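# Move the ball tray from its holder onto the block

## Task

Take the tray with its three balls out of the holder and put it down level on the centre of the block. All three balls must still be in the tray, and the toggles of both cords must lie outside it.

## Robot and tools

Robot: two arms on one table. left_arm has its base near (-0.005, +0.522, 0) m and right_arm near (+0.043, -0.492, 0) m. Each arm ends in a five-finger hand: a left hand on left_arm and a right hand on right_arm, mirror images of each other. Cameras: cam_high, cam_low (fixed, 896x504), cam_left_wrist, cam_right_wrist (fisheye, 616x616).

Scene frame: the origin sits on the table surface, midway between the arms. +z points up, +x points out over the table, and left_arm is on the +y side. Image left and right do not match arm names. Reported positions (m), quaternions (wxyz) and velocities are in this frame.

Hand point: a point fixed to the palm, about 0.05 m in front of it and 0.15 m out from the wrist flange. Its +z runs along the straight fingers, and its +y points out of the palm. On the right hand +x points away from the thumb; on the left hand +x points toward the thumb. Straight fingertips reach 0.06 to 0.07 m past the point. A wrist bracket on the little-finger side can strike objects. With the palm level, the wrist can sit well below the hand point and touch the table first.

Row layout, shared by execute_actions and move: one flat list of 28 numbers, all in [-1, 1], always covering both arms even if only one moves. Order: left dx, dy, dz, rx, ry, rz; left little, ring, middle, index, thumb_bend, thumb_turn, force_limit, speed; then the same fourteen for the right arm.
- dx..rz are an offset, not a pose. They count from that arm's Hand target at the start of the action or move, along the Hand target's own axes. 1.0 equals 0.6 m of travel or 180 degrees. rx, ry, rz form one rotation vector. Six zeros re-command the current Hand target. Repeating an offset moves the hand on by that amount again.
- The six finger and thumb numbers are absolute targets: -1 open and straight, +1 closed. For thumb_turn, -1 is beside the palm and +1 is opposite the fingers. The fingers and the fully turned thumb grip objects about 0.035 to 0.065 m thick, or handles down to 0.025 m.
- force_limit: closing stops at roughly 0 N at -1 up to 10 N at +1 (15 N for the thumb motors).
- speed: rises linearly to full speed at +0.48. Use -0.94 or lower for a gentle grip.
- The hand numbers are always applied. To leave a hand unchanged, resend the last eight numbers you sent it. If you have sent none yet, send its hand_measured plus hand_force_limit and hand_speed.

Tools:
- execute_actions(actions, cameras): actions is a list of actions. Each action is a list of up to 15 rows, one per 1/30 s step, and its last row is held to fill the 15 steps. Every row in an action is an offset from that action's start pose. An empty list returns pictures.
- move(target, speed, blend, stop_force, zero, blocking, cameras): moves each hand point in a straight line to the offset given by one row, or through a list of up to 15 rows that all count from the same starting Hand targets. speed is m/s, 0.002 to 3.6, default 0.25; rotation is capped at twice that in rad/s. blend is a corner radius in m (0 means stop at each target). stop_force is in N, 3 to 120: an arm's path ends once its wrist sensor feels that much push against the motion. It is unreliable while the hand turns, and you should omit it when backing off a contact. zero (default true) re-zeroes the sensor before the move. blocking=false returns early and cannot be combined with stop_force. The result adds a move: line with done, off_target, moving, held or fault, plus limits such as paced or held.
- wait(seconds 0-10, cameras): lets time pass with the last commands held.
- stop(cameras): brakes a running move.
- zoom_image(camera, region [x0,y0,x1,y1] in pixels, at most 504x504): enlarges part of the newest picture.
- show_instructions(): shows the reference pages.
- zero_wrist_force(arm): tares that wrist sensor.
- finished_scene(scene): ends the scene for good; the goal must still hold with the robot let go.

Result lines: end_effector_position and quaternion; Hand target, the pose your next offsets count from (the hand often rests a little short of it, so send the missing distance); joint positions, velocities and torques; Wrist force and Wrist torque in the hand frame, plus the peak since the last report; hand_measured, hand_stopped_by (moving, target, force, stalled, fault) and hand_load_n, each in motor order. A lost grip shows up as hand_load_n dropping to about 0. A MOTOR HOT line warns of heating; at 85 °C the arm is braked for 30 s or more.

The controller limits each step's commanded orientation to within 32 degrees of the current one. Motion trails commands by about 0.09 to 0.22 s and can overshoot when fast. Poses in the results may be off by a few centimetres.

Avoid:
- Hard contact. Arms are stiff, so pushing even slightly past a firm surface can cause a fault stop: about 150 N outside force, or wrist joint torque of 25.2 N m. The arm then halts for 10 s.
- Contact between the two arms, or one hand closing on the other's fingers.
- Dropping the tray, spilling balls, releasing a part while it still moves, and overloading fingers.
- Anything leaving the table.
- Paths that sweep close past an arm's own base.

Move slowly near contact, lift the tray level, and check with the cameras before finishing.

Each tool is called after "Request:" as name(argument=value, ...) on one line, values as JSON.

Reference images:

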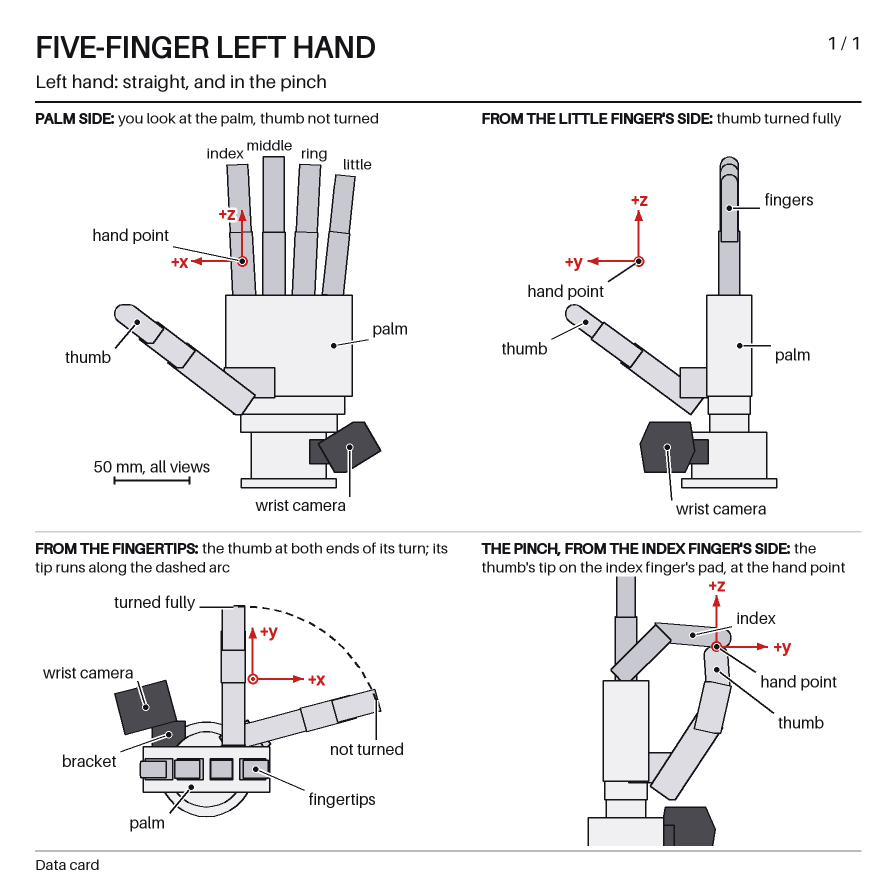

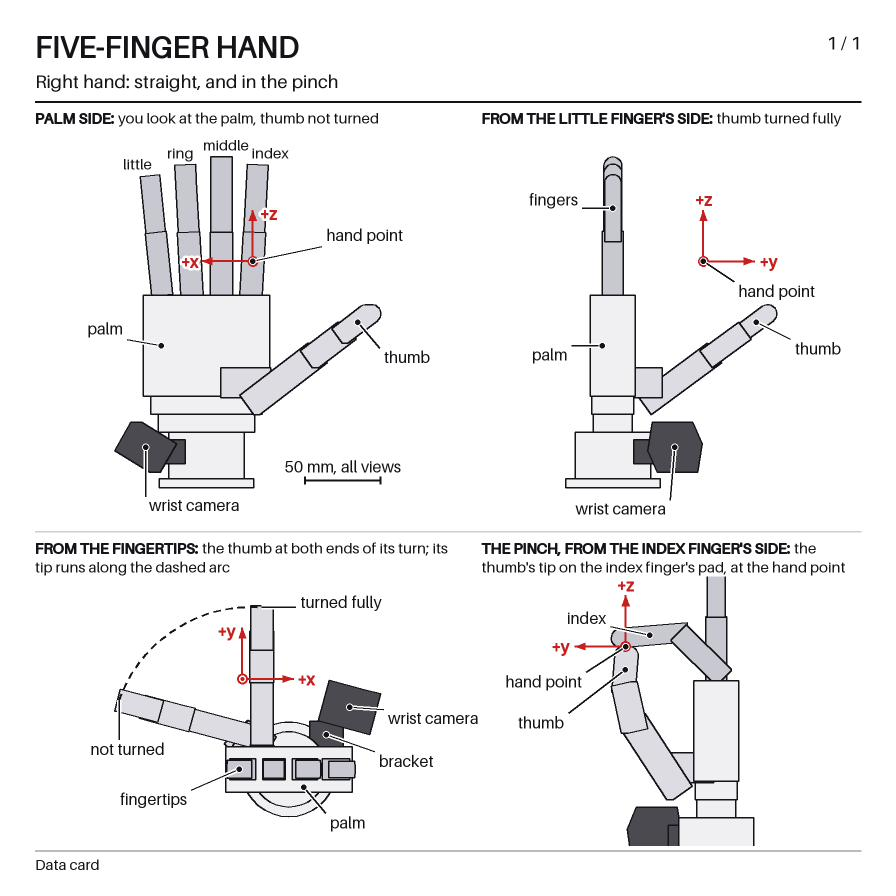

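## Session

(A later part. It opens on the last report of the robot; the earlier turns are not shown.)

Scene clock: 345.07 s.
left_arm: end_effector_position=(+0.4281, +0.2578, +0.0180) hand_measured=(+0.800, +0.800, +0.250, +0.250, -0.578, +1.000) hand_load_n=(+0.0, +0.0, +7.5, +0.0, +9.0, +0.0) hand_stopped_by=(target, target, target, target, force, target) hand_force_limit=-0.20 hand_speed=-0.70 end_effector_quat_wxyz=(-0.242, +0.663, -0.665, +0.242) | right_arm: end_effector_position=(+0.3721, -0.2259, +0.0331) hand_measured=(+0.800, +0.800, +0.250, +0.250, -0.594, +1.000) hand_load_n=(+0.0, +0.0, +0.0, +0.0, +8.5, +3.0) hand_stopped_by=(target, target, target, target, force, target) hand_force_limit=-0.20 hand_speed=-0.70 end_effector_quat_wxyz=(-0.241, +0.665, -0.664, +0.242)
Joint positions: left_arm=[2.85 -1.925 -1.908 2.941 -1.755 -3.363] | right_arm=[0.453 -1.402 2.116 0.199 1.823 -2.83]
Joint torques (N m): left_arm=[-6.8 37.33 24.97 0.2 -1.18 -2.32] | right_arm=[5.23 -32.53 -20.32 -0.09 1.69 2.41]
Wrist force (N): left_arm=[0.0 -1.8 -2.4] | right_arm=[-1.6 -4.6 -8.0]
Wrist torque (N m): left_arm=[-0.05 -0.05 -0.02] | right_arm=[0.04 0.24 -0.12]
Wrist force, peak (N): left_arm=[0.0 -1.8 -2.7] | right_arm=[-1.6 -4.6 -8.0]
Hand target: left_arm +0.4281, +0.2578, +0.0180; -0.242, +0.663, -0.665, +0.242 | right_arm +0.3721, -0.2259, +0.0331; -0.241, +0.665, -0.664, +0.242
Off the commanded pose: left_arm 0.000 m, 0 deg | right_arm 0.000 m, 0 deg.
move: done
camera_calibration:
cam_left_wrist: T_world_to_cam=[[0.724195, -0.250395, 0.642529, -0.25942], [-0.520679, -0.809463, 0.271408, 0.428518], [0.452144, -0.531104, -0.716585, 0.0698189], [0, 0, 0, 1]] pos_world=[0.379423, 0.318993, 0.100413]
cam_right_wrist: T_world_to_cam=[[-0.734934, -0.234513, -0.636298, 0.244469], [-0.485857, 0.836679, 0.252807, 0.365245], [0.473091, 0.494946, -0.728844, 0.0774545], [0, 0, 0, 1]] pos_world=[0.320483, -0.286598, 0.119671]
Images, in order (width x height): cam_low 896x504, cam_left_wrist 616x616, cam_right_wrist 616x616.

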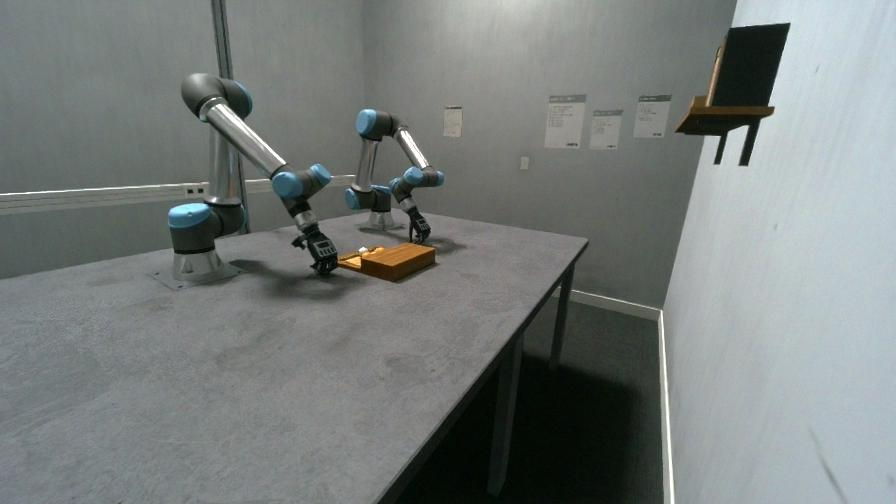

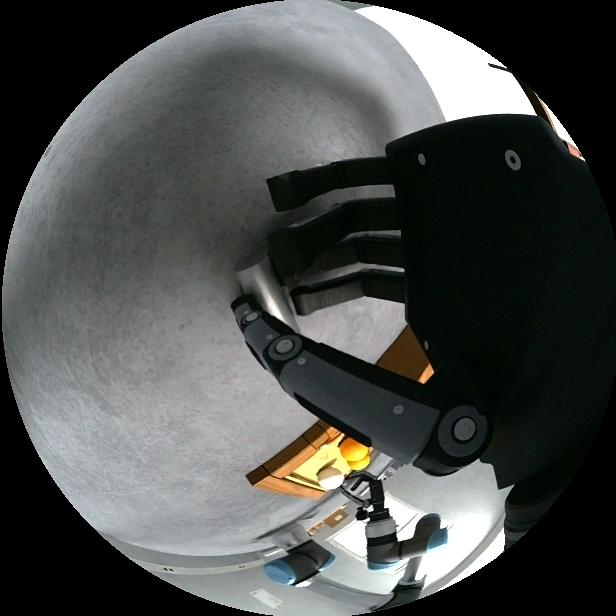

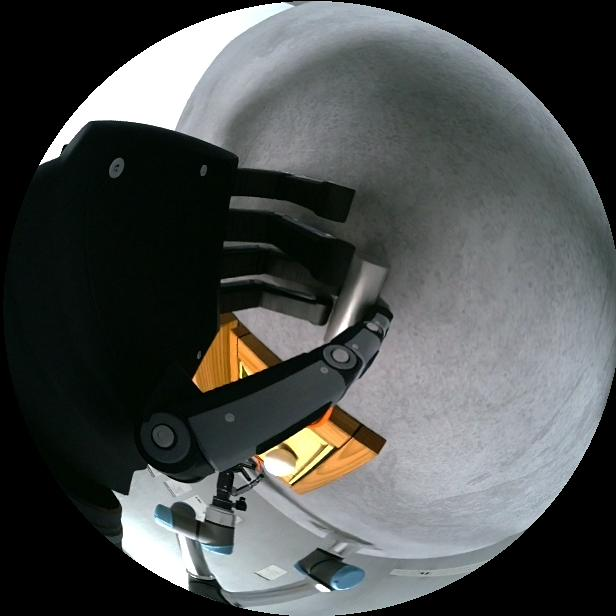

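Request:
move(target=[0,0,0,0,0,0,0.8,0.8,0.45,0.45,0.3,1,-0.2,-0.8,0,0,0,0,0,0,0.8,0.8,0.45,0.45,0.3,1,-0.2,-0.8], cameras=["cam_left_wrist","cam_right_wrist"])

Request:
zoom_image(camera="cam_right_wrist", region=[220, 200, 440, 420])

Request:
zoom_image(camera="cam_left_wrist", region=[180, 200, 400, 420])

Scene clock: 356.57 s.
left_arm: end_effector_position=(+0.4281, +0.2578, +0.0180) hand_measured=(+0.800, +0.800, +0.250, +0.450, -0.578, +1.000) hand_load_n=(+0.0, +0.0, +7.5, +0.0, +9.0, +0.0) hand_stopped_by=(target, target, force, target, force, target) hand_force_limit=-0.20 hand_speed=-0.80 end_effector_quat_wxyz=(-0.242, +0.663, -0.665, +0.242) | right_arm: end_effector_position=(+0.3721, -0.2259, +0.0331) hand_measured=(+0.800, +0.800, +0.264, +0.376, -0.596, +1.000) hand_load_n=(+0.0, +0.0, +4.0, +6.0, +14.0, -0.5) hand_stopped_by=(target, target, force, force, force, target) hand_force_limit=-0.20 hand_speed=-0.80 end_effector_quat_wxyz=(-0.241, +0.665, -0.664, +0.242)
Joint positions: left_arm=[2.85 -1.925 -1.908 2.941 -1.755 -3.363] | right_arm=[0.453 -1.402 2.116 0.199 1.823 -2.83]
Joint torques (N m): left_arm=[-6.6 23.96 23.49 0.32 -1.17 -2.33] | right_arm=[-4.04 -18.49 -19.92 0.73 1.53 2.26]
Wrist force (N): left_arm=[-0.2 -1.7 -1.8] | right_arm=[0.1 -0.1 -0.3]
Wrist torque (N m): left_arm=[-0.05 0.00 -0.03] | right_arm=[0.14 0.06 -0.03]
Wrist force, peak (N): left_arm=[-0.2 -2.0 -2.4] | right_arm=[-1.5 -4.8 -8.2]
Hand target: left_arm +0.4281, +0.2578, +0.0180; -0.242, +0.663, -0.665, +0.242 | right_arm +0.3721, -0.2259, +0.0331; -0.241, +0.665, -0.664, +0.242
Off the commanded pose: left_arm 0.000 m, 0 deg | right_arm 0.000 m, 0 deg.
move: done
camera_calibration:
cam_left_wrist: T_world_to_cam=[[0.724195, -0.250395, 0.642529, -0.25942], [-0.520679, -0.809463, 0.271408, 0.428518], [0.452144, -0.531104, -0.716585, 0.0698189], [0, 0, 0, 1]] pos_world=[0.379423, 0.318993, 0.100413]
cam_right_wrist: T_world_to_cam=[[-0.734934, -0.234513, -0.636298, 0.244469], [-0.485857, 0.836679, 0.252807, 0.365245], [0.473091, 0.494946, -0.728844, 0.0774545], [0, 0, 0, 1]] pos_world=[0.320483, -0.286598, 0.119671]
Images, in order (width x height): cam_left_wrist 616x616, cam_right_wrist 616x616.

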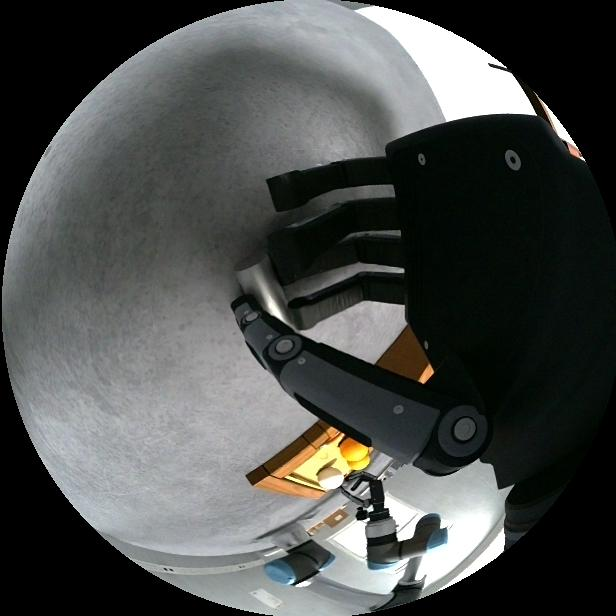

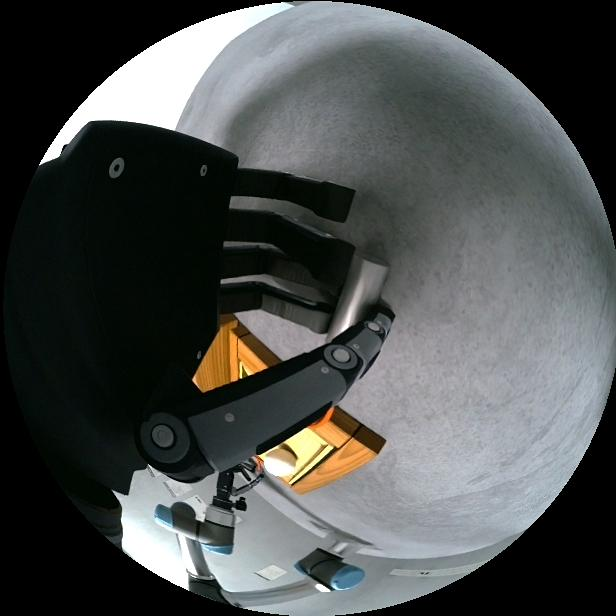

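Scaled by 2.291 from the camera's 616x616 image, which has a finer 880x880 frame.

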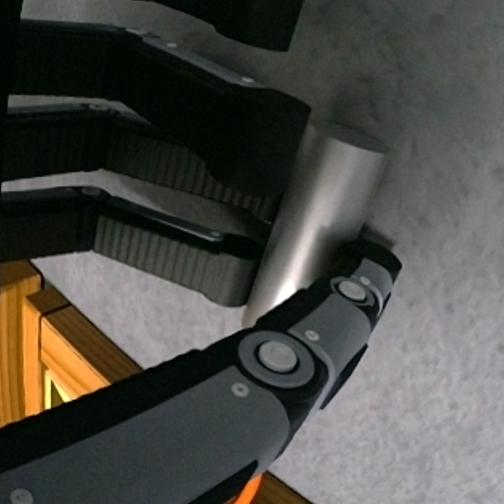

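Scaled by 2.291 from the camera's 616x616 image, which has a finer 880x880 frame.

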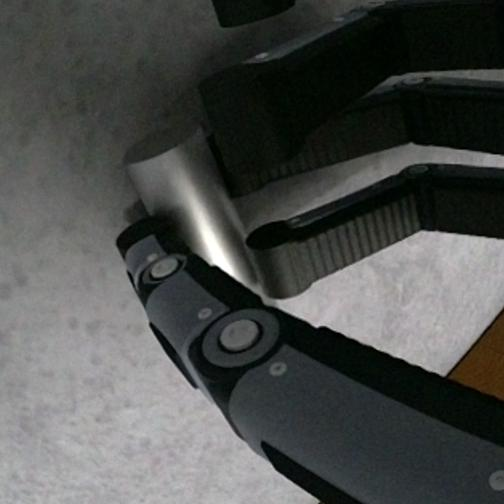

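Request:
move(target=[0,0,0,0,0,0,0.8,0.8,0.45,0.8,0.3,1,-0.2,-0.8,0,0,0,0,0,0,0.8,0.8,0.45,0.45,0.3,1,-0.2,-0.8], cameras=["cam_left_wrist","cam_right_wrist"])

Request:
zoom_image(camera="cam_left_wrist", region=[180, 200, 400, 420])

Scene clock: 363.00 s.
left_arm: end_effector_position=(+0.4281, +0.2578, +0.0180) hand_measured=(+0.800, +0.800, +0.250, +0.800, -0.578, +1.000) hand_load_n=(+0.0, +0.0, +7.5, +0.0, +8.5, +0.0) hand_stopped_by=(target, target, force, target, force, target) hand_force_limit=-0.20 hand_speed=-0.80 end_effector_quat_wxyz=(-0.242, +0.663, -0.665, +0.242) | right_arm: end_effector_position=(+0.3721, -0.2259, +0.0331) hand_measured=(+0.800, +0.800, +0.264, +0.376, -0.596, +1.000) hand_load_n=(+0.0, +0.0, +4.0, +6.0, +14.0, -0.5) hand_stopped_by=(target, target, force, force, force, target) hand_force_limit=-0.20 hand_speed=-0.80 end_effector_quat_wxyz=(-0.241, +0.665, -0.664, +0.242)
Joint positions: left_arm=[2.85 -1.925 -1.908 2.941 -1.755 -3.363] | right_arm=[0.453 -1.402 2.116 0.199 1.823 -2.83]
Joint torques (N m): left_arm=[-6.87 24.46 21.14 0.13 -1.05 -2.32] | right_arm=[-4.1 -15.28 -19.91 1.6 1.15 2.19]
Wrist force (N): left_arm=[0.0 -1.3 -1.9] | right_arm=[-0.1 0.0 -0.1]
Wrist torque (N m): left_arm=[-0.02 -0.04 -0.02] | right_arm=[0.13 0.07 -0.04]
Wrist force, peak (N): left_arm=[-0.1 -2.0 -2.2] | right_arm=[-0.2 -0.2 -0.9]
Hand target: left_arm +0.4281, +0.2578, +0.0180; -0.242, +0.663, -0.665, +0.242 | right_arm +0.3721, -0.2259, +0.0331; -0.241, +0.665, -0.664, +0.242
Off the commanded pose: left_arm 0.000 m, 0 deg | right_arm 0.000 m, 0 deg.
move: done
camera_calibration:
cam_left_wrist: T_world_to_cam=[[0.724195, -0.250395, 0.642529, -0.259356], [-0.520679, -0.809463, 0.271408, 0.428545], [0.452144, -0.531104, -0.716585, 0.0697473], [0, 0, 0, 1]] pos_world=[0.379423, 0.318993, 0.100313]
cam_right_wrist: T_world_to_cam=[[-0.734934, -0.234513, -0.636298, 0.244469], [-0.485857, 0.836679, 0.252807, 0.365245], [0.473091, 0.494946, -0.728844, 0.0774545], [0, 0, 0, 1]] pos_world=[0.320483, -0.286598, 0.119671]
Images, in order (width x height): cam_left_wrist 616x616, cam_right_wrist 616x616.

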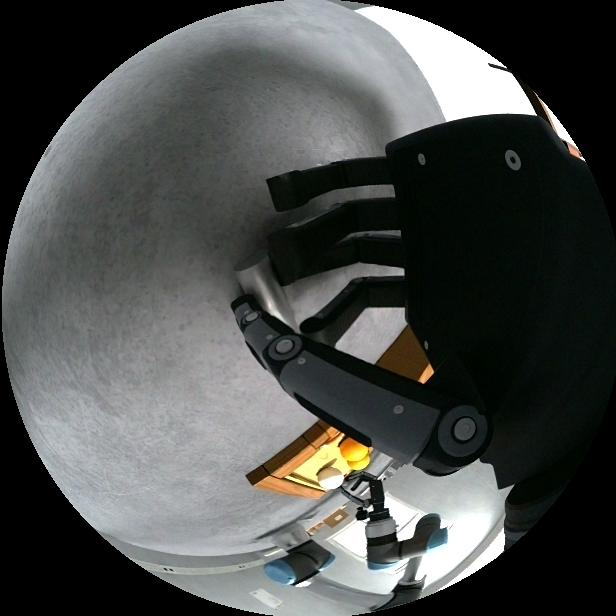

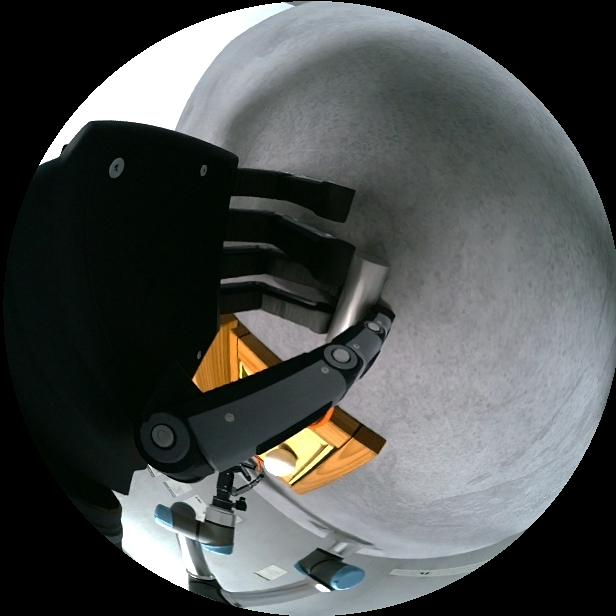

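Scaled by 2.291 from the camera's 616x616 image, which has a finer 880x880 frame.

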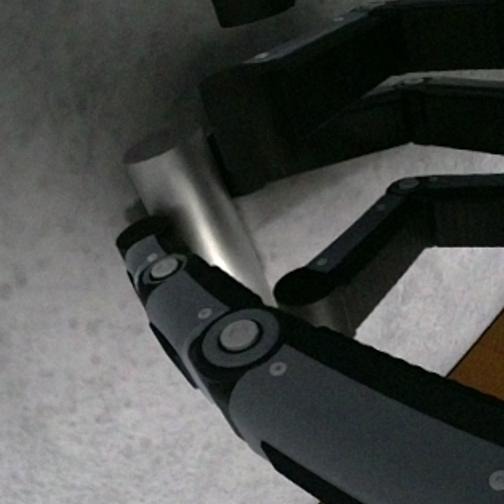

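Request:
move(target=[0,0,0,0,0,0,0.8,0.8,0.25,0.25,-0.9,1,-0.2,-0.5,0,0,0,0,0,0,0.8,0.8,0.45,0.45,0.3,1,-0.2,-0.8], cameras=["cam_left_wrist","cam_high"])

Request:
zoom_image(camera="cam_left_wrist", region=[180, 200, 400, 420])

Request:
zoom_image(camera="cam_high", region=[400, 180, 640, 310])

Scene clock: 378.13 s.
left_arm: end_effector_position=(+0.4281, +0.2578, +0.0180) hand_measured=(+0.800, +0.800, +0.250, +0.250, -0.900, +1.000) hand_load_n=(+0.0, +0.0, +0.0, +0.0, +0.0, +0.0) hand_stopped_by=(target, target, force, target, target, target) hand_force_limit=-0.20 hand_speed=-0.50 end_effector_quat_wxyz=(-0.242, +0.663, -0.665, +0.242) | right_arm: end_effector_position=(+0.3721, -0.2259, +0.0331) hand_measured=(+0.800, +0.800, +0.264, +0.376, -0.596, +1.000) hand_load_n=(+0.5, +0.0, +4.0, +6.0, +14.0, -0.5) hand_stopped_by=(target, target, force, force, force, target) hand_force_limit=-0.20 hand_speed=-0.80 end_effector_quat_wxyz=(-0.241, +0.665, -0.664, +0.242)
Joint positions: left_arm=[2.85 -1.925 -1.908 2.941 -1.755 -3.363] | right_arm=[0.453 -1.402 2.116 0.199 1.823 -2.83]
Joint torques (N m): left_arm=[-6.25 23.4 18.14 0.08 -1.03 -2.16] | right_arm=[-4.02 -15.39 -19.2 2.03 0.72 2.14]
Wrist force (N): left_arm=[0.1 -0.6 -0.2] | right_arm=[-0.3 -0.4 -0.8]
Wrist torque (N m): left_arm=[0.00 -0.01 -0.04] | right_arm=[0.13 0.13 -0.07]
Wrist force, peak (N): left_arm=[0.0 -2.1 -2.3] | right_arm=[0.2 -0.1 -0.9]
Hand target: left_arm +0.4281, +0.2578, +0.0180; -0.242, +0.663, -0.665, +0.242 | right_arm +0.3721, -0.2259, +0.0331; -0.241, +0.665, -0.664, +0.242
Off the commanded pose: left_arm 0.000 m, 0 deg | right_arm 0.000 m, 0 deg.
move: done
camera_calibration:
cam_left_wrist: T_world_to_cam=[[0.724195, -0.250395, 0.642529, -0.259356], [-0.520679, -0.809463, 0.271408, 0.428545], [0.452144, -0.531104, -0.716585, 0.0697473], [0, 0, 0, 1]] pos_world=[0.379423, 0.318993, 0.100313]
Images, in order (width x height): cam_high 896x504, cam_left_wrist 616x616.

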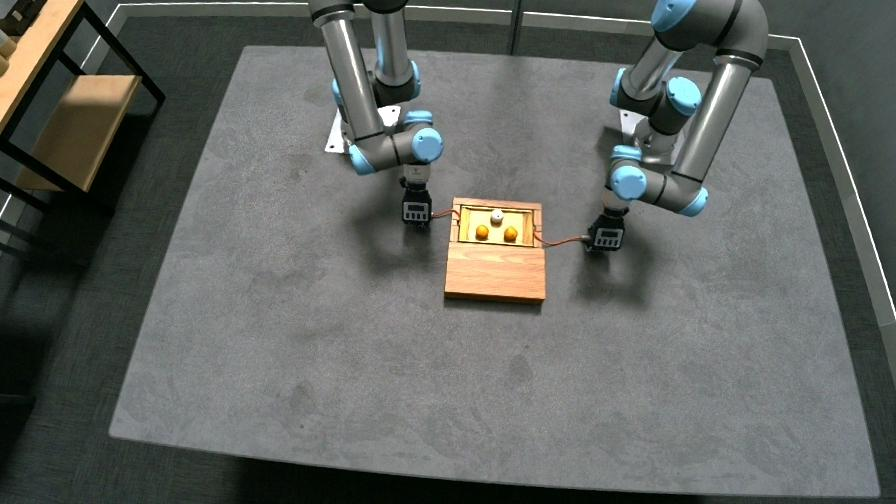

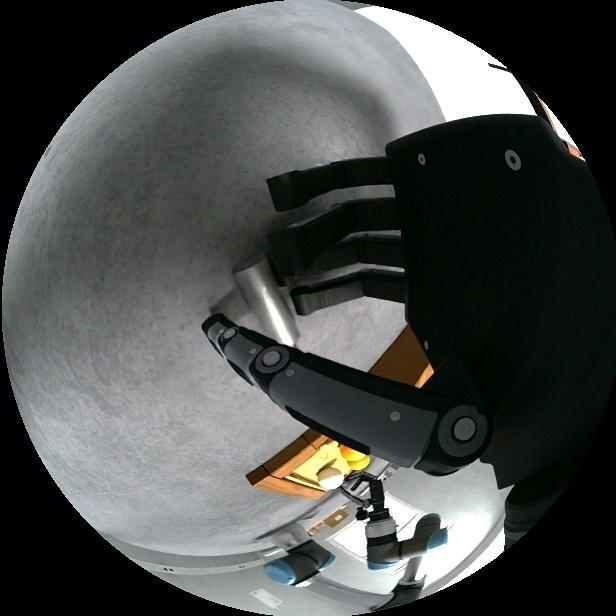

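Scaled by 2.291 from the camera's 616x616 image, which has a finer 880x880 frame.

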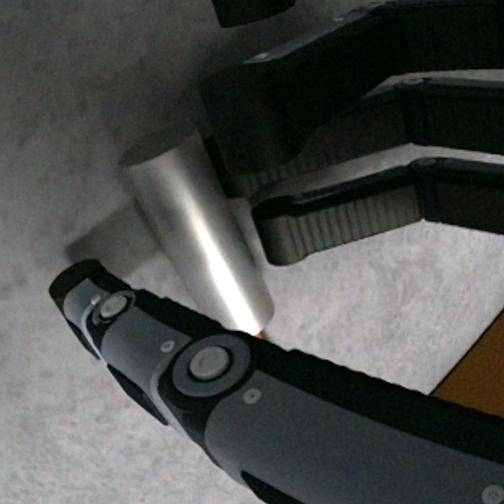

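Scaled by 2.100 from the camera's 896x504 image, which has a finer 1280x720 frame.

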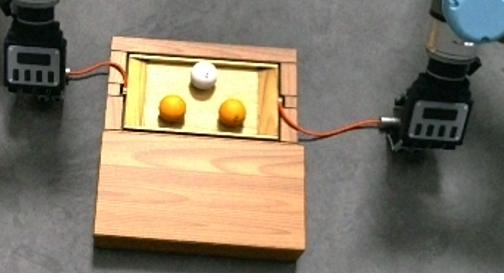

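Request:
move(target=[0.0072,0.0142,0.0142,0,0,0,0.8,0.8,0.25,0.25,-0.9,1,-0.2,-0.5,0,0,0,0,0,0,0.8,0.8,0.45,0.45,0.3,1,-0.2,-0.8], speed=0.02, stop_force=4, cameras=["cam_left_wrist","cam_high"])

Request:
zoom_image(camera="cam_left_wrist", region=[180, 200, 400, 420])

Scene clock: 411.70 s.
left_arm: end_effector_position=(+0.4278, +0.2565, +0.0142) hand_measured=(+0.800, +0.800, +0.250, +0.250, -0.900, +1.000) hand_load_n=(+0.0, +0.0, -2.5, +0.0, -0.5, +0.0) hand_stopped_by=(target, target, force, target, target, target) hand_force_limit=-0.20 hand_speed=-0.50 end_effector_quat_wxyz=(-0.242, +0.663, -0.665, +0.242) | right_arm: end_effector_position=(+0.3721, -0.2259, +0.0331) hand_measured=(+0.800, +0.800, +0.264, +0.376, -0.596, +1.000) hand_load_n=(+0.0, +0.0, +4.0, +6.0, +14.0, -0.5) hand_stopped_by=(target, target, force, force, force, target) hand_force_limit=-0.20 hand_speed=-0.80 end_effector_quat_wxyz=(-0.241, +0.665, -0.664, +0.242)
Joint positions: left_arm=[2.846 -1.933 -1.91 2.949 -1.757 -3.366] | right_arm=[0.453 -1.402 2.116 0.199 1.823 -2.83]
Joint torques (N m): left_arm=[11.01 31.09 24.26 0.12 -1.21 2.45] | right_arm=[-3.9 -14.93 -19.55 2.02 0.3 2.1]
Wrist force (N): left_arm=[0.0 -3.3 -2.6] | right_arm=[0.2 -0.2 -0.6]
Wrist torque (N m): left_arm=[-0.05 -0.09 0.19] | right_arm=[0.13 0.03 -0.03]
Wrist force, peak (N): left_arm=[-4.8 -16.6 -7.2] | right_arm=[-0.2 -0.4 -0.9]
Hand target: left_arm +0.4278, +0.2565, +0.0142; -0.242, +0.663, -0.665, +0.242 (not the last commanded pose) | right_arm +0.3721, -0.2259, +0.0331; -0.241, +0.665, -0.664, +0.242
Off the commanded pose: left_arm 0.009 m, 0 deg | right_arm 0.000 m, 0 deg.
move: contact (left_arm)
camera_calibration:
cam_left_wrist: T_world_to_cam=[[0.724129, -0.250408, 0.642598, -0.257065], [-0.520702, -0.809475, 0.27133, 0.428361], [0.452224, -0.53108, -0.716552, 0.0665004], [0, 0, 0, 1]] pos_world=[0.379123, 0.317693, 0.0966135]
Images, in order (width x height): cam_high 896x504, cam_left_wrist 616x616.

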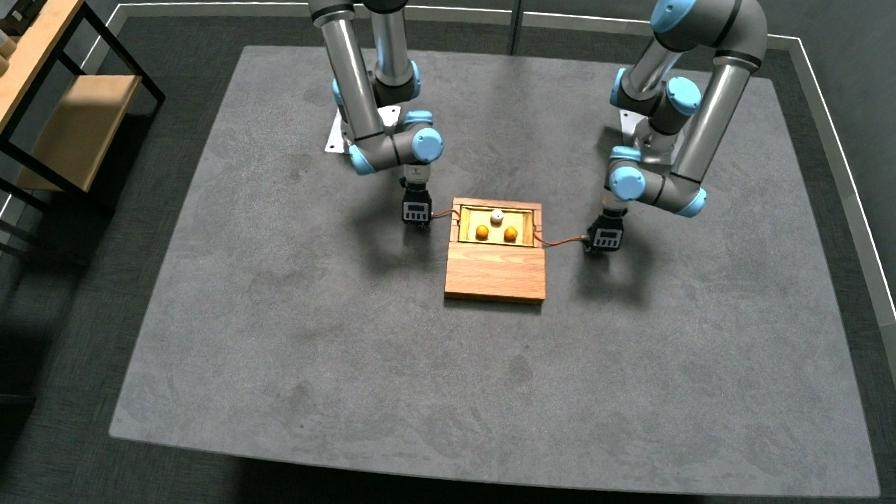

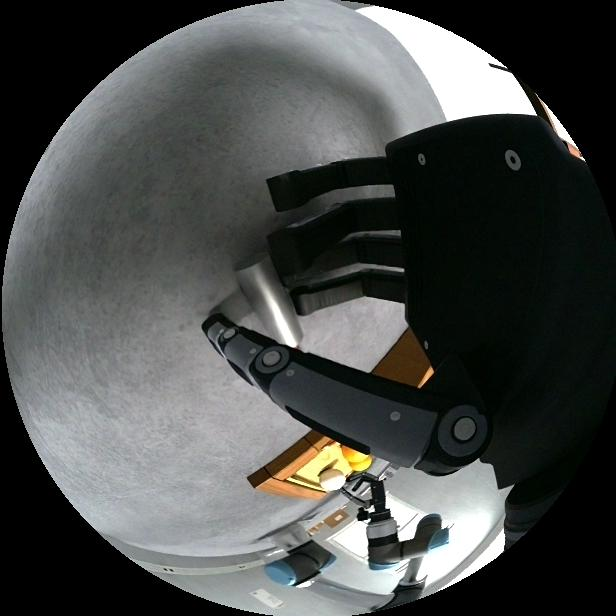

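Scaled by 2.291 from the camera's 616x616 image, which has a finer 880x880 frame.

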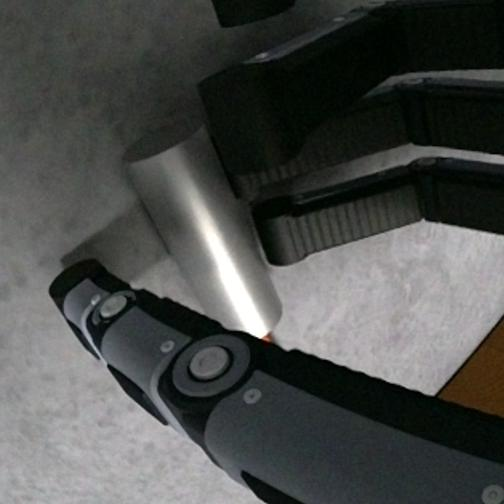

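Request:
move(target=[[0,-0.0118,-0.0002,0,0,0,0.8,0.8,0.25,0.25,-0.9,1,-0.2,-0.5,0,0,0,0,0,0,0.8,0.8,0.45,0.45,0.3,1,-0.2,-0.8],[0.0045,-0.0109,0.0016,0,0,0,0.8,0.8,0.25,0.25,-0.9,1,-0.2,-0.5,0,0,0,0,0,0,0.8,0.8,0.45,0.45,0.3,1,-0.2,-0.8]], speed=0.03)

Scene clock: 421.03 s.
left_arm: end_effector_position=(+0.4336, +0.2536, +0.0177) hand_measured=(+0.800, +0.800, +0.250, +0.250, -0.900, +1.000) hand_load_n=(+0.0, +0.0, +0.0, +0.0, +0.0, +0.0) hand_stopped_by=(target, target, force, target, target, target) hand_force_limit=-0.20 hand_speed=-0.50 end_effector_quat_wxyz=(-0.242, +0.663, -0.665, +0.242) | right_arm: end_effector_position=(+0.3721, -0.2259, +0.0331) hand_measured=(+0.800, +0.800, +0.264, +0.376, -0.596, +1.000) hand_load_n=(+0.0, +0.0, +4.5, +6.0, +14.0, -0.5) hand_stopped_by=(target, target, force, force, force, target) hand_force_limit=-0.20 hand_speed=-0.80 end_effector_quat_wxyz=(-0.241, +0.665, -0.664, +0.242)
Joint positions: left_arm=[2.843 -1.94 -1.888 2.934 -1.759 -3.368] | right_arm=[0.453 -1.402 2.116 0.199 1.823 -2.83]
Joint torques (N m): left_arm=[11.69 38.66 3.39 0.01 0.85 2.17] | right_arm=[-4.11 -15.24 -19.15 1.92 -0.09 2.09]
Wrist force (N): left_arm=[0.0 -0.7 -0.3] | right_arm=[0.0 -0.1 -0.6]
Wrist torque (N m): left_arm=[-0.01 -0.01 0.18] | right_arm=[0.15 0.07 -0.03]
Wrist force, peak (N): left_arm=[-0.2 -3.7 -2.9] | right_arm=[0.0 -0.5 -0.8]
Hand target: left_arm +0.4334, +0.2537, +0.0177; -0.242, +0.663, -0.665, +0.242 | right_arm +0.3721, -0.2259, +0.0331; -0.241, +0.665, -0.664, +0.242
Off the commanded pose: left_arm 0.000 m, 0 deg | right_arm 0.000 m, 0 deg.
move: done

Now down 15 mm with contact stop.

Request:
move(target=[0,0.0161,0.0192,0,0,0,0.8,0.8,0.25,0.25,-0.9,1,-0.2,-0.5,0,0,0,0,0,0,0.8,0.8,0.45,0.45,0.3,1,-0.2,-0.8], speed=0.02, stop_force=4, cameras=["cam_left_wrist"])

Request:
zoom_image(camera="cam_left_wrist", region=[180, 200, 400, 420])

Scene clock: 430.47 s.
left_arm: end_effector_position=(+0.4335, +0.2538, +0.0143) hand_measured=(+0.800, +0.800, +0.250, +0.250, -0.900, +1.000) hand_load_n=(+0.0, +0.0, -2.0, +0.0, +0.0, +0.0) hand_stopped_by=(target, target, force, target, target, target) hand_force_limit=-0.20 hand_speed=-0.50 end_effector_quat_wxyz=(-0.242, +0.663, -0.665, +0.242) | right_arm: end_effector_position=(+0.3721, -0.2259, +0.0331) hand_measured=(+0.800, +0.800, +0.264, +0.376, -0.596, +1.000) hand_load_n=(+0.0, +0.0, +4.0, +6.0, +14.0, -0.5) hand_stopped_by=(target, target, force, force, force, target) hand_force_limit=-0.20 hand_speed=-0.80 end_effector_quat_wxyz=(-0.241, +0.665, -0.664, +0.242)
Joint positions: left_arm=[2.844 -1.945 -1.891 2.943 -1.759 -3.368] | right_arm=[0.453 -1.402 2.116 0.199 1.823 -2.83]
Joint torques (N m): left_arm=[-1.93 28.22 24.93 0.44 0.13 2.4] | right_arm=[-4.27 -14.98 -19.11 1.98 -0.18 1.92]
Wrist force (N): left_arm=[0.4 -2.3 -2.2] | right_arm=[0.1 -0.1 -0.4]
Wrist torque (N m): left_arm=[0.00 -0.04 0.16] | right_arm=[0.14 0.06 -0.03]
Wrist force, peak (N): left_arm=[-0.6 -14.7 -7.5] | right_arm=[-0.3 -0.3 -0.8]
Hand target: left_arm +0.4334, +0.2537, +0.0143; -0.242, +0.663, -0.665, +0.242 (not the last commanded pose) | right_arm +0.3721, -0.2259, +0.0331; -0.241, +0.665, -0.664, +0.242
Off the commanded pose: left_arm 0.012 m, 0 deg | right_arm 0.000 m, 0 deg.
move: contact (left_arm)
camera_calibration:
cam_left_wrist: T_world_to_cam=[[0.724067, -0.250335, 0.642696, -0.261942], [-0.52069, -0.809488, 0.271312, 0.429118], [0.452336, -0.531094, -0.716471, 0.0625143], [0, 0, 0, 1]] pos_world=[0.384823, 0.314993, 0.0967138]
Images, in order (width x height): cam_left_wrist 616x616.

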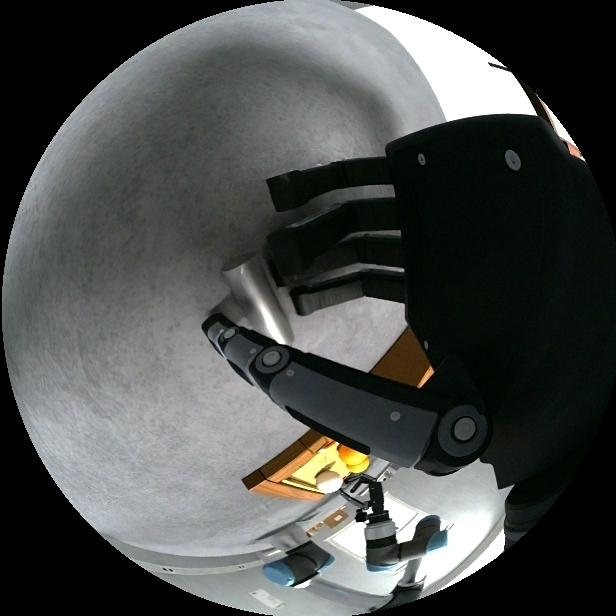

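Scaled by 2.291 from the camera's 616x616 image, which has a finer 880x880 frame.

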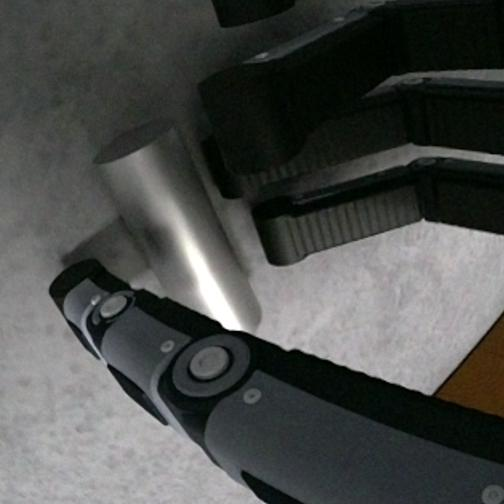

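Request:
move(target=[[0,0,0,0,0,0,0.8,0.8,0.38,0.45,-0.85,1,-0.2,-0.5,0,0,0,0,0,0,0.8,0.8,0.45,0.45,0.3,1,-0.2,-0.8],[0,0.0075,0.009,0,0,0,0.8,0.8,0.38,0.45,-0.85,1,-0.2,-0.5,0,0,0,0,0,0,0.8,0.8,0.45,0.45,0.3,1,-0.2,-0.8]], speed=0.015, stop_force=4, cameras=["cam_left_wrist"])

Request:
zoom_image(camera="cam_left_wrist", region=[180, 200, 400, 420])

Scene clock: 487.50 s.
left_arm: end_effector_position=(+0.4335, +0.2537, +0.0089) hand_measured=(+0.800, +0.800, +0.380, +0.450, -0.850, +1.000) hand_load_n=(+0.0, +0.0, +0.0, +0.0, +0.0, +0.0) hand_stopped_by=(target, target, target, target, target, target) hand_force_limit=-0.20 hand_speed=-0.50 end_effector_quat_wxyz=(-0.242, +0.663, -0.665, +0.242) | right_arm: end_effector_position=(+0.3721, -0.2259, +0.0331) hand_measured=(+0.800, +0.800, +0.264, +0.376, -0.596, +1.000) hand_load_n=(+0.0, +0.5, +4.0, +6.0, +14.0, -0.5) hand_stopped_by=(target, target, force, force, force, target) hand_force_limit=-0.20 hand_speed=-0.80 end_effector_quat_wxyz=(-0.241, +0.665, -0.664, +0.242)
Joint positions: left_arm=[2.843 -1.954 -1.896 2.956 -1.759 -3.368] | right_arm=[0.453 -1.402 2.116 0.199 1.823 -2.83]
Joint torques (N m): left_arm=[-5.19 36.71 24.18 0.15 -0.48 1.51] | right_arm=[-4.03 -15.54 -18.88 1.99 -0.26 1.75]
Wrist force (N): left_arm=[0.1 -4.8 -4.1] | right_arm=[-0.2 0.0 -0.4]
Wrist torque (N m): left_arm=[-0.28 -0.04 0.18] | right_arm=[0.17 0.11 -0.05]
Wrist force, peak (N): left_arm=[0.7 -14.5 -13.5] | right_arm=[0.0 -0.1 -0.9]
Hand target: left_arm +0.4335, +0.2537, +0.0089; -0.242, +0.663, -0.665, +0.242 (not the last commanded pose) | right_arm +0.3721, -0.2259, +0.0331; -0.241, +0.665, -0.664, +0.242
Off the commanded pose: left_arm 0.002 m, 0 deg | right_arm 0.000 m, 0 deg.
move: contact (left_arm); path passed 1 of 2 targets
camera_calibration:
cam_left_wrist: T_world_to_cam=[[0.724062, -0.250433, 0.642664, -0.258372], [-0.520767, -0.809442, 0.271303, 0.430625], [0.452257, -0.531118, -0.716504, 0.0586145], [0, 0, 0, 1]] pos_world=[0.384824, 0.314993, 0.0912138]
Images, in order (width x height): cam_left_wrist 616x616.

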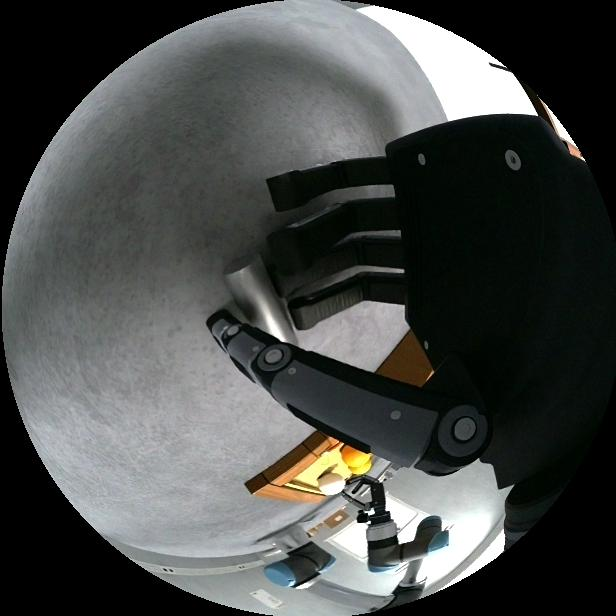

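Scaled by 2.291 from the camera's 616x616 image, which has a finer 880x880 frame.

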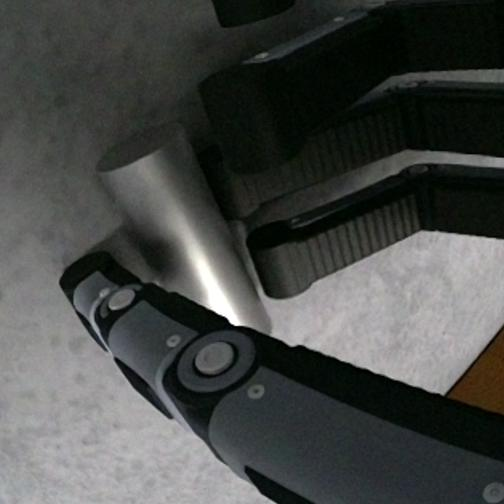

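Request:
move(target=[0,-0.003,-0.003,0,0,0,0.8,0.8,0.38,0.45,0.3,1,-0.3,-0.8,0,0,0,0,0,0,0.8,0.8,0.45,0.45,0.3,1,-0.2,-0.8], speed=0.015, cameras=["cam_left_wrist"])

Request:
zoom_image(camera="cam_left_wrist", region=[180, 200, 400, 420])

Scene clock: 494.20 s.
left_arm: end_effector_position=(+0.4337, +0.2537, +0.0115) hand_measured=(+0.800, +0.800, +0.380, +0.450, -0.730, +1.000) hand_load_n=(+0.0, +0.0, +3.5, +0.5, +5.0, +0.0) hand_stopped_by=(target, target, target, target, force, target) hand_force_limit=-0.30 hand_speed=-0.80 end_effector_quat_wxyz=(-0.242, +0.663, -0.665, +0.242) | right_arm: end_effector_position=(+0.3721, -0.2259, +0.0331) hand_measured=(+0.800, +0.800, +0.264, +0.376, -0.596, +1.000) hand_load_n=(+0.5, +0.0, +4.0, +6.0, +14.0, -0.5) hand_stopped_by=(target, target, force, force, force, target) hand_force_limit=-0.20 hand_speed=-0.80 end_effector_quat_wxyz=(-0.241, +0.665, -0.664, +0.242)
Joint positions: left_arm=[2.844 -1.95 -1.893 2.95 -1.759 -3.368] | right_arm=[0.453 -1.402 2.116 0.199 1.823 -2.83]
Joint torques (N m): left_arm=[9.81 34.56 22.88 -1.15 0.84 2.48] | right_arm=[-4.06 -15.65 -19.26 1.95 -0.23 1.72]
Wrist force (N): left_arm=[-0.2 -0.4 -0.1] | right_arm=[0.1 0.0 -0.3]
Wrist torque (N m): left_arm=[0.02 0.03 0.12] | right_arm=[0.14 0.05 -0.03]
Wrist force, peak (N): left_arm=[0.2 -5.1 -4.4] | right_arm=[0.0 -0.3 -0.9]
Hand target: left_arm +0.4337, +0.2537, +0.0114; -0.242, +0.663, -0.665, +0.242 | right_arm +0.3721, -0.2259, +0.0331; -0.241, +0.665, -0.664, +0.242
Off the commanded pose: left_arm 0.000 m, 0 deg | right_arm 0.000 m, 0 deg.
move: done
camera_calibration:
cam_left_wrist: T_world_to_cam=[[0.724101, -0.250284, 0.642679, -0.260275], [-0.520644, -0.809504, 0.271353, 0.429911], [0.452336, -0.531094, -0.716472, 0.060293], [0, 0, 0, 1]] pos_world=[0.385023, 0.314894, 0.0938136]
Images, in order (width x height): cam_left_wrist 616x616.

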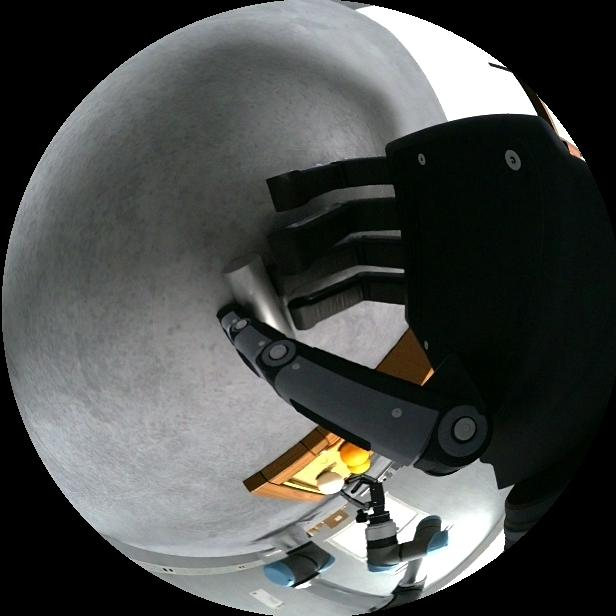

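Scaled by 2.291 from the camera's 616x616 image, which has a finer 880x880 frame.

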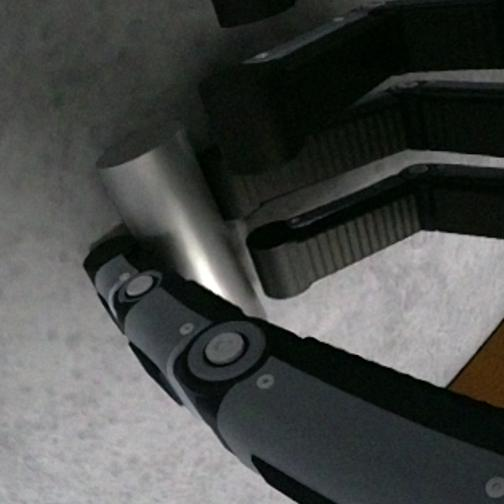

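Request:
move(target=[0,0,0,0,0,0,0.8,0.8,0.38,0.65,0.32,1,-0.2,-0.8,0,0,0,0,0,0,0.8,0.8,0.45,0.45,0.3,1,-0.2,-0.8], speed=0.015, cameras=["cam_left_wrist"])

Request:
zoom_image(camera="cam_left_wrist", region=[180, 200, 400, 420])

Scene clock: 500.63 s.
left_arm: end_effector_position=(+0.4337, +0.2537, +0.0114) hand_measured=(+0.800, +0.800, +0.380, +0.650, -0.726, +1.000) hand_load_n=(+0.0, +0.0, +4.5, +0.0, +7.0, +0.0) hand_stopped_by=(target, target, target, target, force, target) hand_force_limit=-0.20 hand_speed=-0.80 end_effector_quat_wxyz=(-0.242, +0.663, -0.665, +0.242) | right_arm: end_effector_position=(+0.3721, -0.2259, +0.0331) hand_measured=(+0.800, +0.800, +0.264, +0.376, -0.596, +1.000) hand_load_n=(+0.0, +0.0, +4.0, +6.0, +14.0, -1.0) hand_stopped_by=(target, target, force, force, force, target) hand_force_limit=-0.20 hand_speed=-0.80 end_effector_quat_wxyz=(-0.241, +0.665, -0.664, +0.242)
Joint positions: left_arm=[2.844 -1.95 -1.893 2.95 -1.759 -3.368] | right_arm=[0.453 -1.402 2.116 0.199 1.823 -2.83]
Joint torques (N m): left_arm=[10.55 24.97 0.93 0.46 1.03 2.51] | right_arm=[-4.02 -15.44 -18.58 1.86 -0.26 1.68]
Wrist force (N): left_arm=[0.0 -0.5 -0.3] | right_arm=[-0.1 0.0 -0.4]
Wrist torque (N m): left_arm=[0.01 -0.01 0.12] | right_arm=[0.16 0.08 -0.04]
Wrist force, peak (N): left_arm=[0.0 -0.9 -0.4] | right_arm=[-0.2 -0.3 -0.8]
Hand target: left_arm +0.4337, +0.2537, +0.0114; -0.242, +0.663, -0.665, +0.242 | right_arm +0.3721, -0.2259, +0.0331; -0.241, +0.665, -0.664, +0.242
Off the commanded pose: left_arm 0.000 m, 0 deg | right_arm 0.000 m, 0 deg.
move: done
camera_calibration:
cam_left_wrist: T_world_to_cam=[[0.7241, -0.250374, 0.642644, -0.260218], [-0.520714, -0.809461, 0.271349, 0.430005], [0.452256, -0.531118, -0.716504, 0.060387], [0, 0, 0, 1]] pos_world=[0.385024, 0.314993, 0.0938135]
Images, in order (width x height): cam_left_wrist 616x616.

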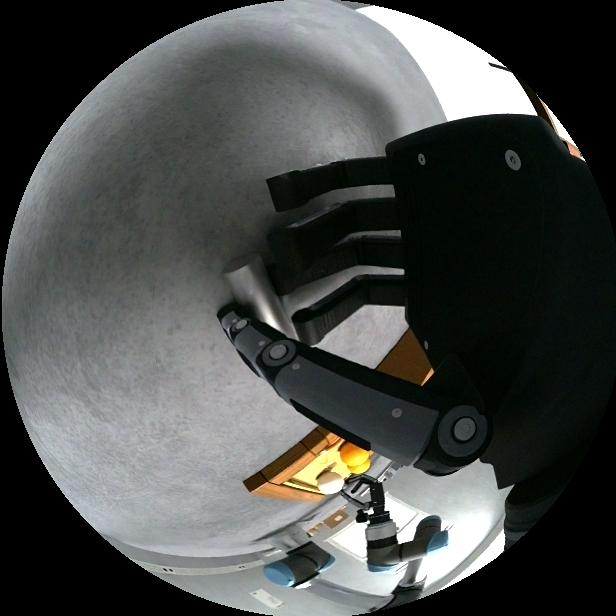

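Scaled by 2.291 from the camera's 616x616 image, which has a finer 880x880 frame.

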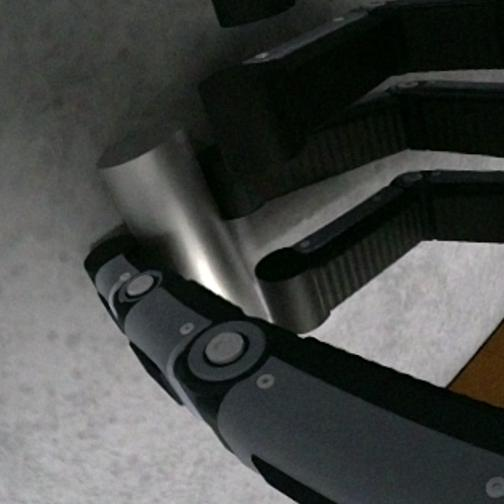

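Request:
move(target=[[0,0,0,0,0,0,0.8,0.8,0.35,0.4,-0.85,1,-0.2,-0.2,0,0,0,0,0,0,0.8,0.8,0.45,0.45,0.3,1,-0.2,-0.8],[0,0,0,0,0.0286,0.034,0.8,0.8,0.35,0.4,-0.85,1,-0.2,-0.2,0,0,0,0,0,0,0.8,0.8,0.45,0.45,0.3,1,-0.2,-0.8]], speed=0.1)

Request:
move(target=[0,0,0,0,0,0,0.8,0.8,0.35,0.4,0.3,1,-0.2,-0.8,0,0,0,0,0,0,0.8,0.8,0.45,0.45,0.3,1,-0.2,-0.8], cameras=["cam_left_wrist"])

Request:
zoom_image(camera="cam_left_wrist", region=[180, 200, 400, 420])

Scene clock: 532.60 s.
left_arm: end_effector_position=(+0.4337, +0.2538, +0.0114) hand_measured=(+0.800, +0.800, +0.350, +0.400, -0.850, +1.000) hand_load_n=(+0.0, +0.0, +0.0, +0.0, +0.0, +0.0) hand_stopped_by=(target, target, target, target, target, target) hand_force_limit=-0.20 hand_speed=-0.20 end_effector_quat_wxyz=(+0.225, -0.615, +0.710, -0.258) | right_arm: end_effector_position=(+0.3721, -0.2259, +0.0331) hand_measured=(+0.800, +0.800, +0.264, +0.376, -0.596, +1.000) hand_load_n=(+0.0, +0.0, +4.0, +6.0, +14.0, -0.5) hand_stopped_by=(target, target, force, force, force, target) hand_force_limit=-0.20 hand_speed=-0.80 end_effector_quat_wxyz=(-0.241, +0.665, -0.664, +0.242)
Joint positions: left_arm=[2.888 -1.936 -1.909 2.97 -1.642 -3.225] | right_arm=[0.453 -1.402 2.116 0.199 1.823 -2.83]
Joint torques (N m): left_arm=[-9.24 25.34 13.78 -2.35 -0.92 -1.86] | right_arm=[-4.07 -15.31 -18.1 2.02 -0.22 1.5]
Wrist force (N): left_arm=[0.2 -0.6 -0.2] | right_arm=[-0.1 -0.3 -0.5]
Wrist torque (N m): left_arm=[0.00 -0.03 0.20] | right_arm=[0.12 0.09 -0.05]
Wrist force, peak (N): left_arm=[0.2 -0.8 -0.4] | right_arm=[0.1 -0.4 -0.9]
Hand target: left_arm +0.4337, +0.2537, +0.0114; +0.225, -0.615, +0.710, -0.258 | right_arm +0.3721, -0.2259, +0.0331; -0.241, +0.665, -0.664, +0.242
Off the commanded pose: left_arm 0.000 m, 0 deg | right_arm 0.000 m, 0 deg.
move: done

Scene clock: 533.40 s.
left_arm: end_effector_position=(+0.4337, +0.2537, +0.0114) hand_measured=(+0.800, +0.800, +0.350, +0.400, -0.704, +1.000) hand_load_n=(+0.0, +0.0, +4.0, +0.5, +7.5, -1.5) hand_stopped_by=(target, target, target, target, force, target) hand_force_limit=-0.20 hand_speed=-0.80 end_effector_quat_wxyz=(+0.225, -0.615, +0.710, -0.258) | right_arm: end_effector_position=(+0.3721, -0.2259, +0.0331) hand_measured=(+0.800, +0.800, +0.264, +0.376, -0.596, +1.000) hand_load_n=(+0.0, +0.0, +4.0, +6.0, +14.0, -0.5) hand_stopped_by=(target, target, force, force, force, target) hand_force_limit=-0.20 hand_speed=-0.80 end_effector_quat_wxyz=(-0.241, +0.665, -0.664, +0.242)
Joint positions: left_arm=[2.888 -1.936 -1.909 2.97 -1.642 -3.225] | right_arm=[0.453 -1.402 2.116 0.199 1.823 -2.83]
Joint torques (N m): left_arm=[-9.25 24.1 25.37 -2.21 0.79 1.84] | right_arm=[-4.06 -15.61 -18.61 2.04 -0.33 1.55]
Wrist force (N): left_arm=[0.0 -1.3 -1.5] | right_arm=[-0.2 -0.2 -0.6]
Wrist torque (N m): left_arm=[-0.01 -0.03 0.20] | right_arm=[0.14 0.11 -0.05]
Wrist force, peak (N): left_arm=[-0.1 -1.4 -1.6] | right_arm=[-0.1 -0.2 -0.8]
Hand target: left_arm +0.4337, +0.2537, +0.0114; +0.225, -0.615, +0.710, -0.258 | right_arm +0.3721, -0.2259, +0.0331; -0.241, +0.665, -0.664, +0.242
Off the commanded pose: left_arm 0.000 m, 0 deg | right_arm 0.000 m, 0 deg.
move: done
camera_calibration:
cam_left_wrist: T_world_to_cam=[[0.682351, -0.348638, 0.642533, -0.217191], [-0.628198, -0.72915, 0.271492, 0.456201], [0.373851, -0.58889, -0.71655, 0.109016], [0, 0, 0, 1]] pos_world=[0.394029, 0.321116, 0.0938127]
Images, in order (width x height): cam_left_wrist 616x616.

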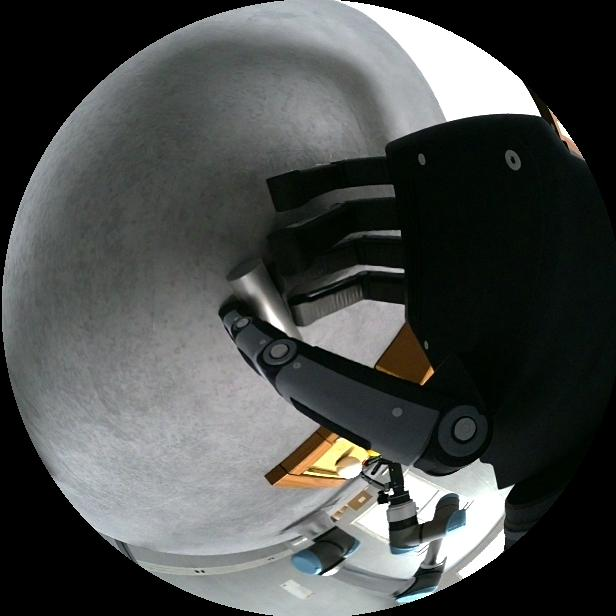

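Scaled by 2.291 from the camera's 616x616 image, which has a finer 880x880 frame.

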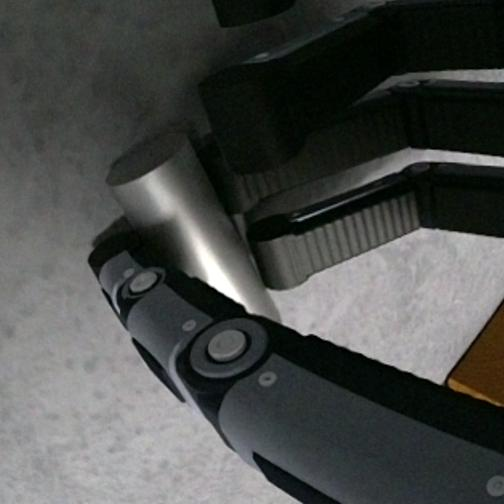

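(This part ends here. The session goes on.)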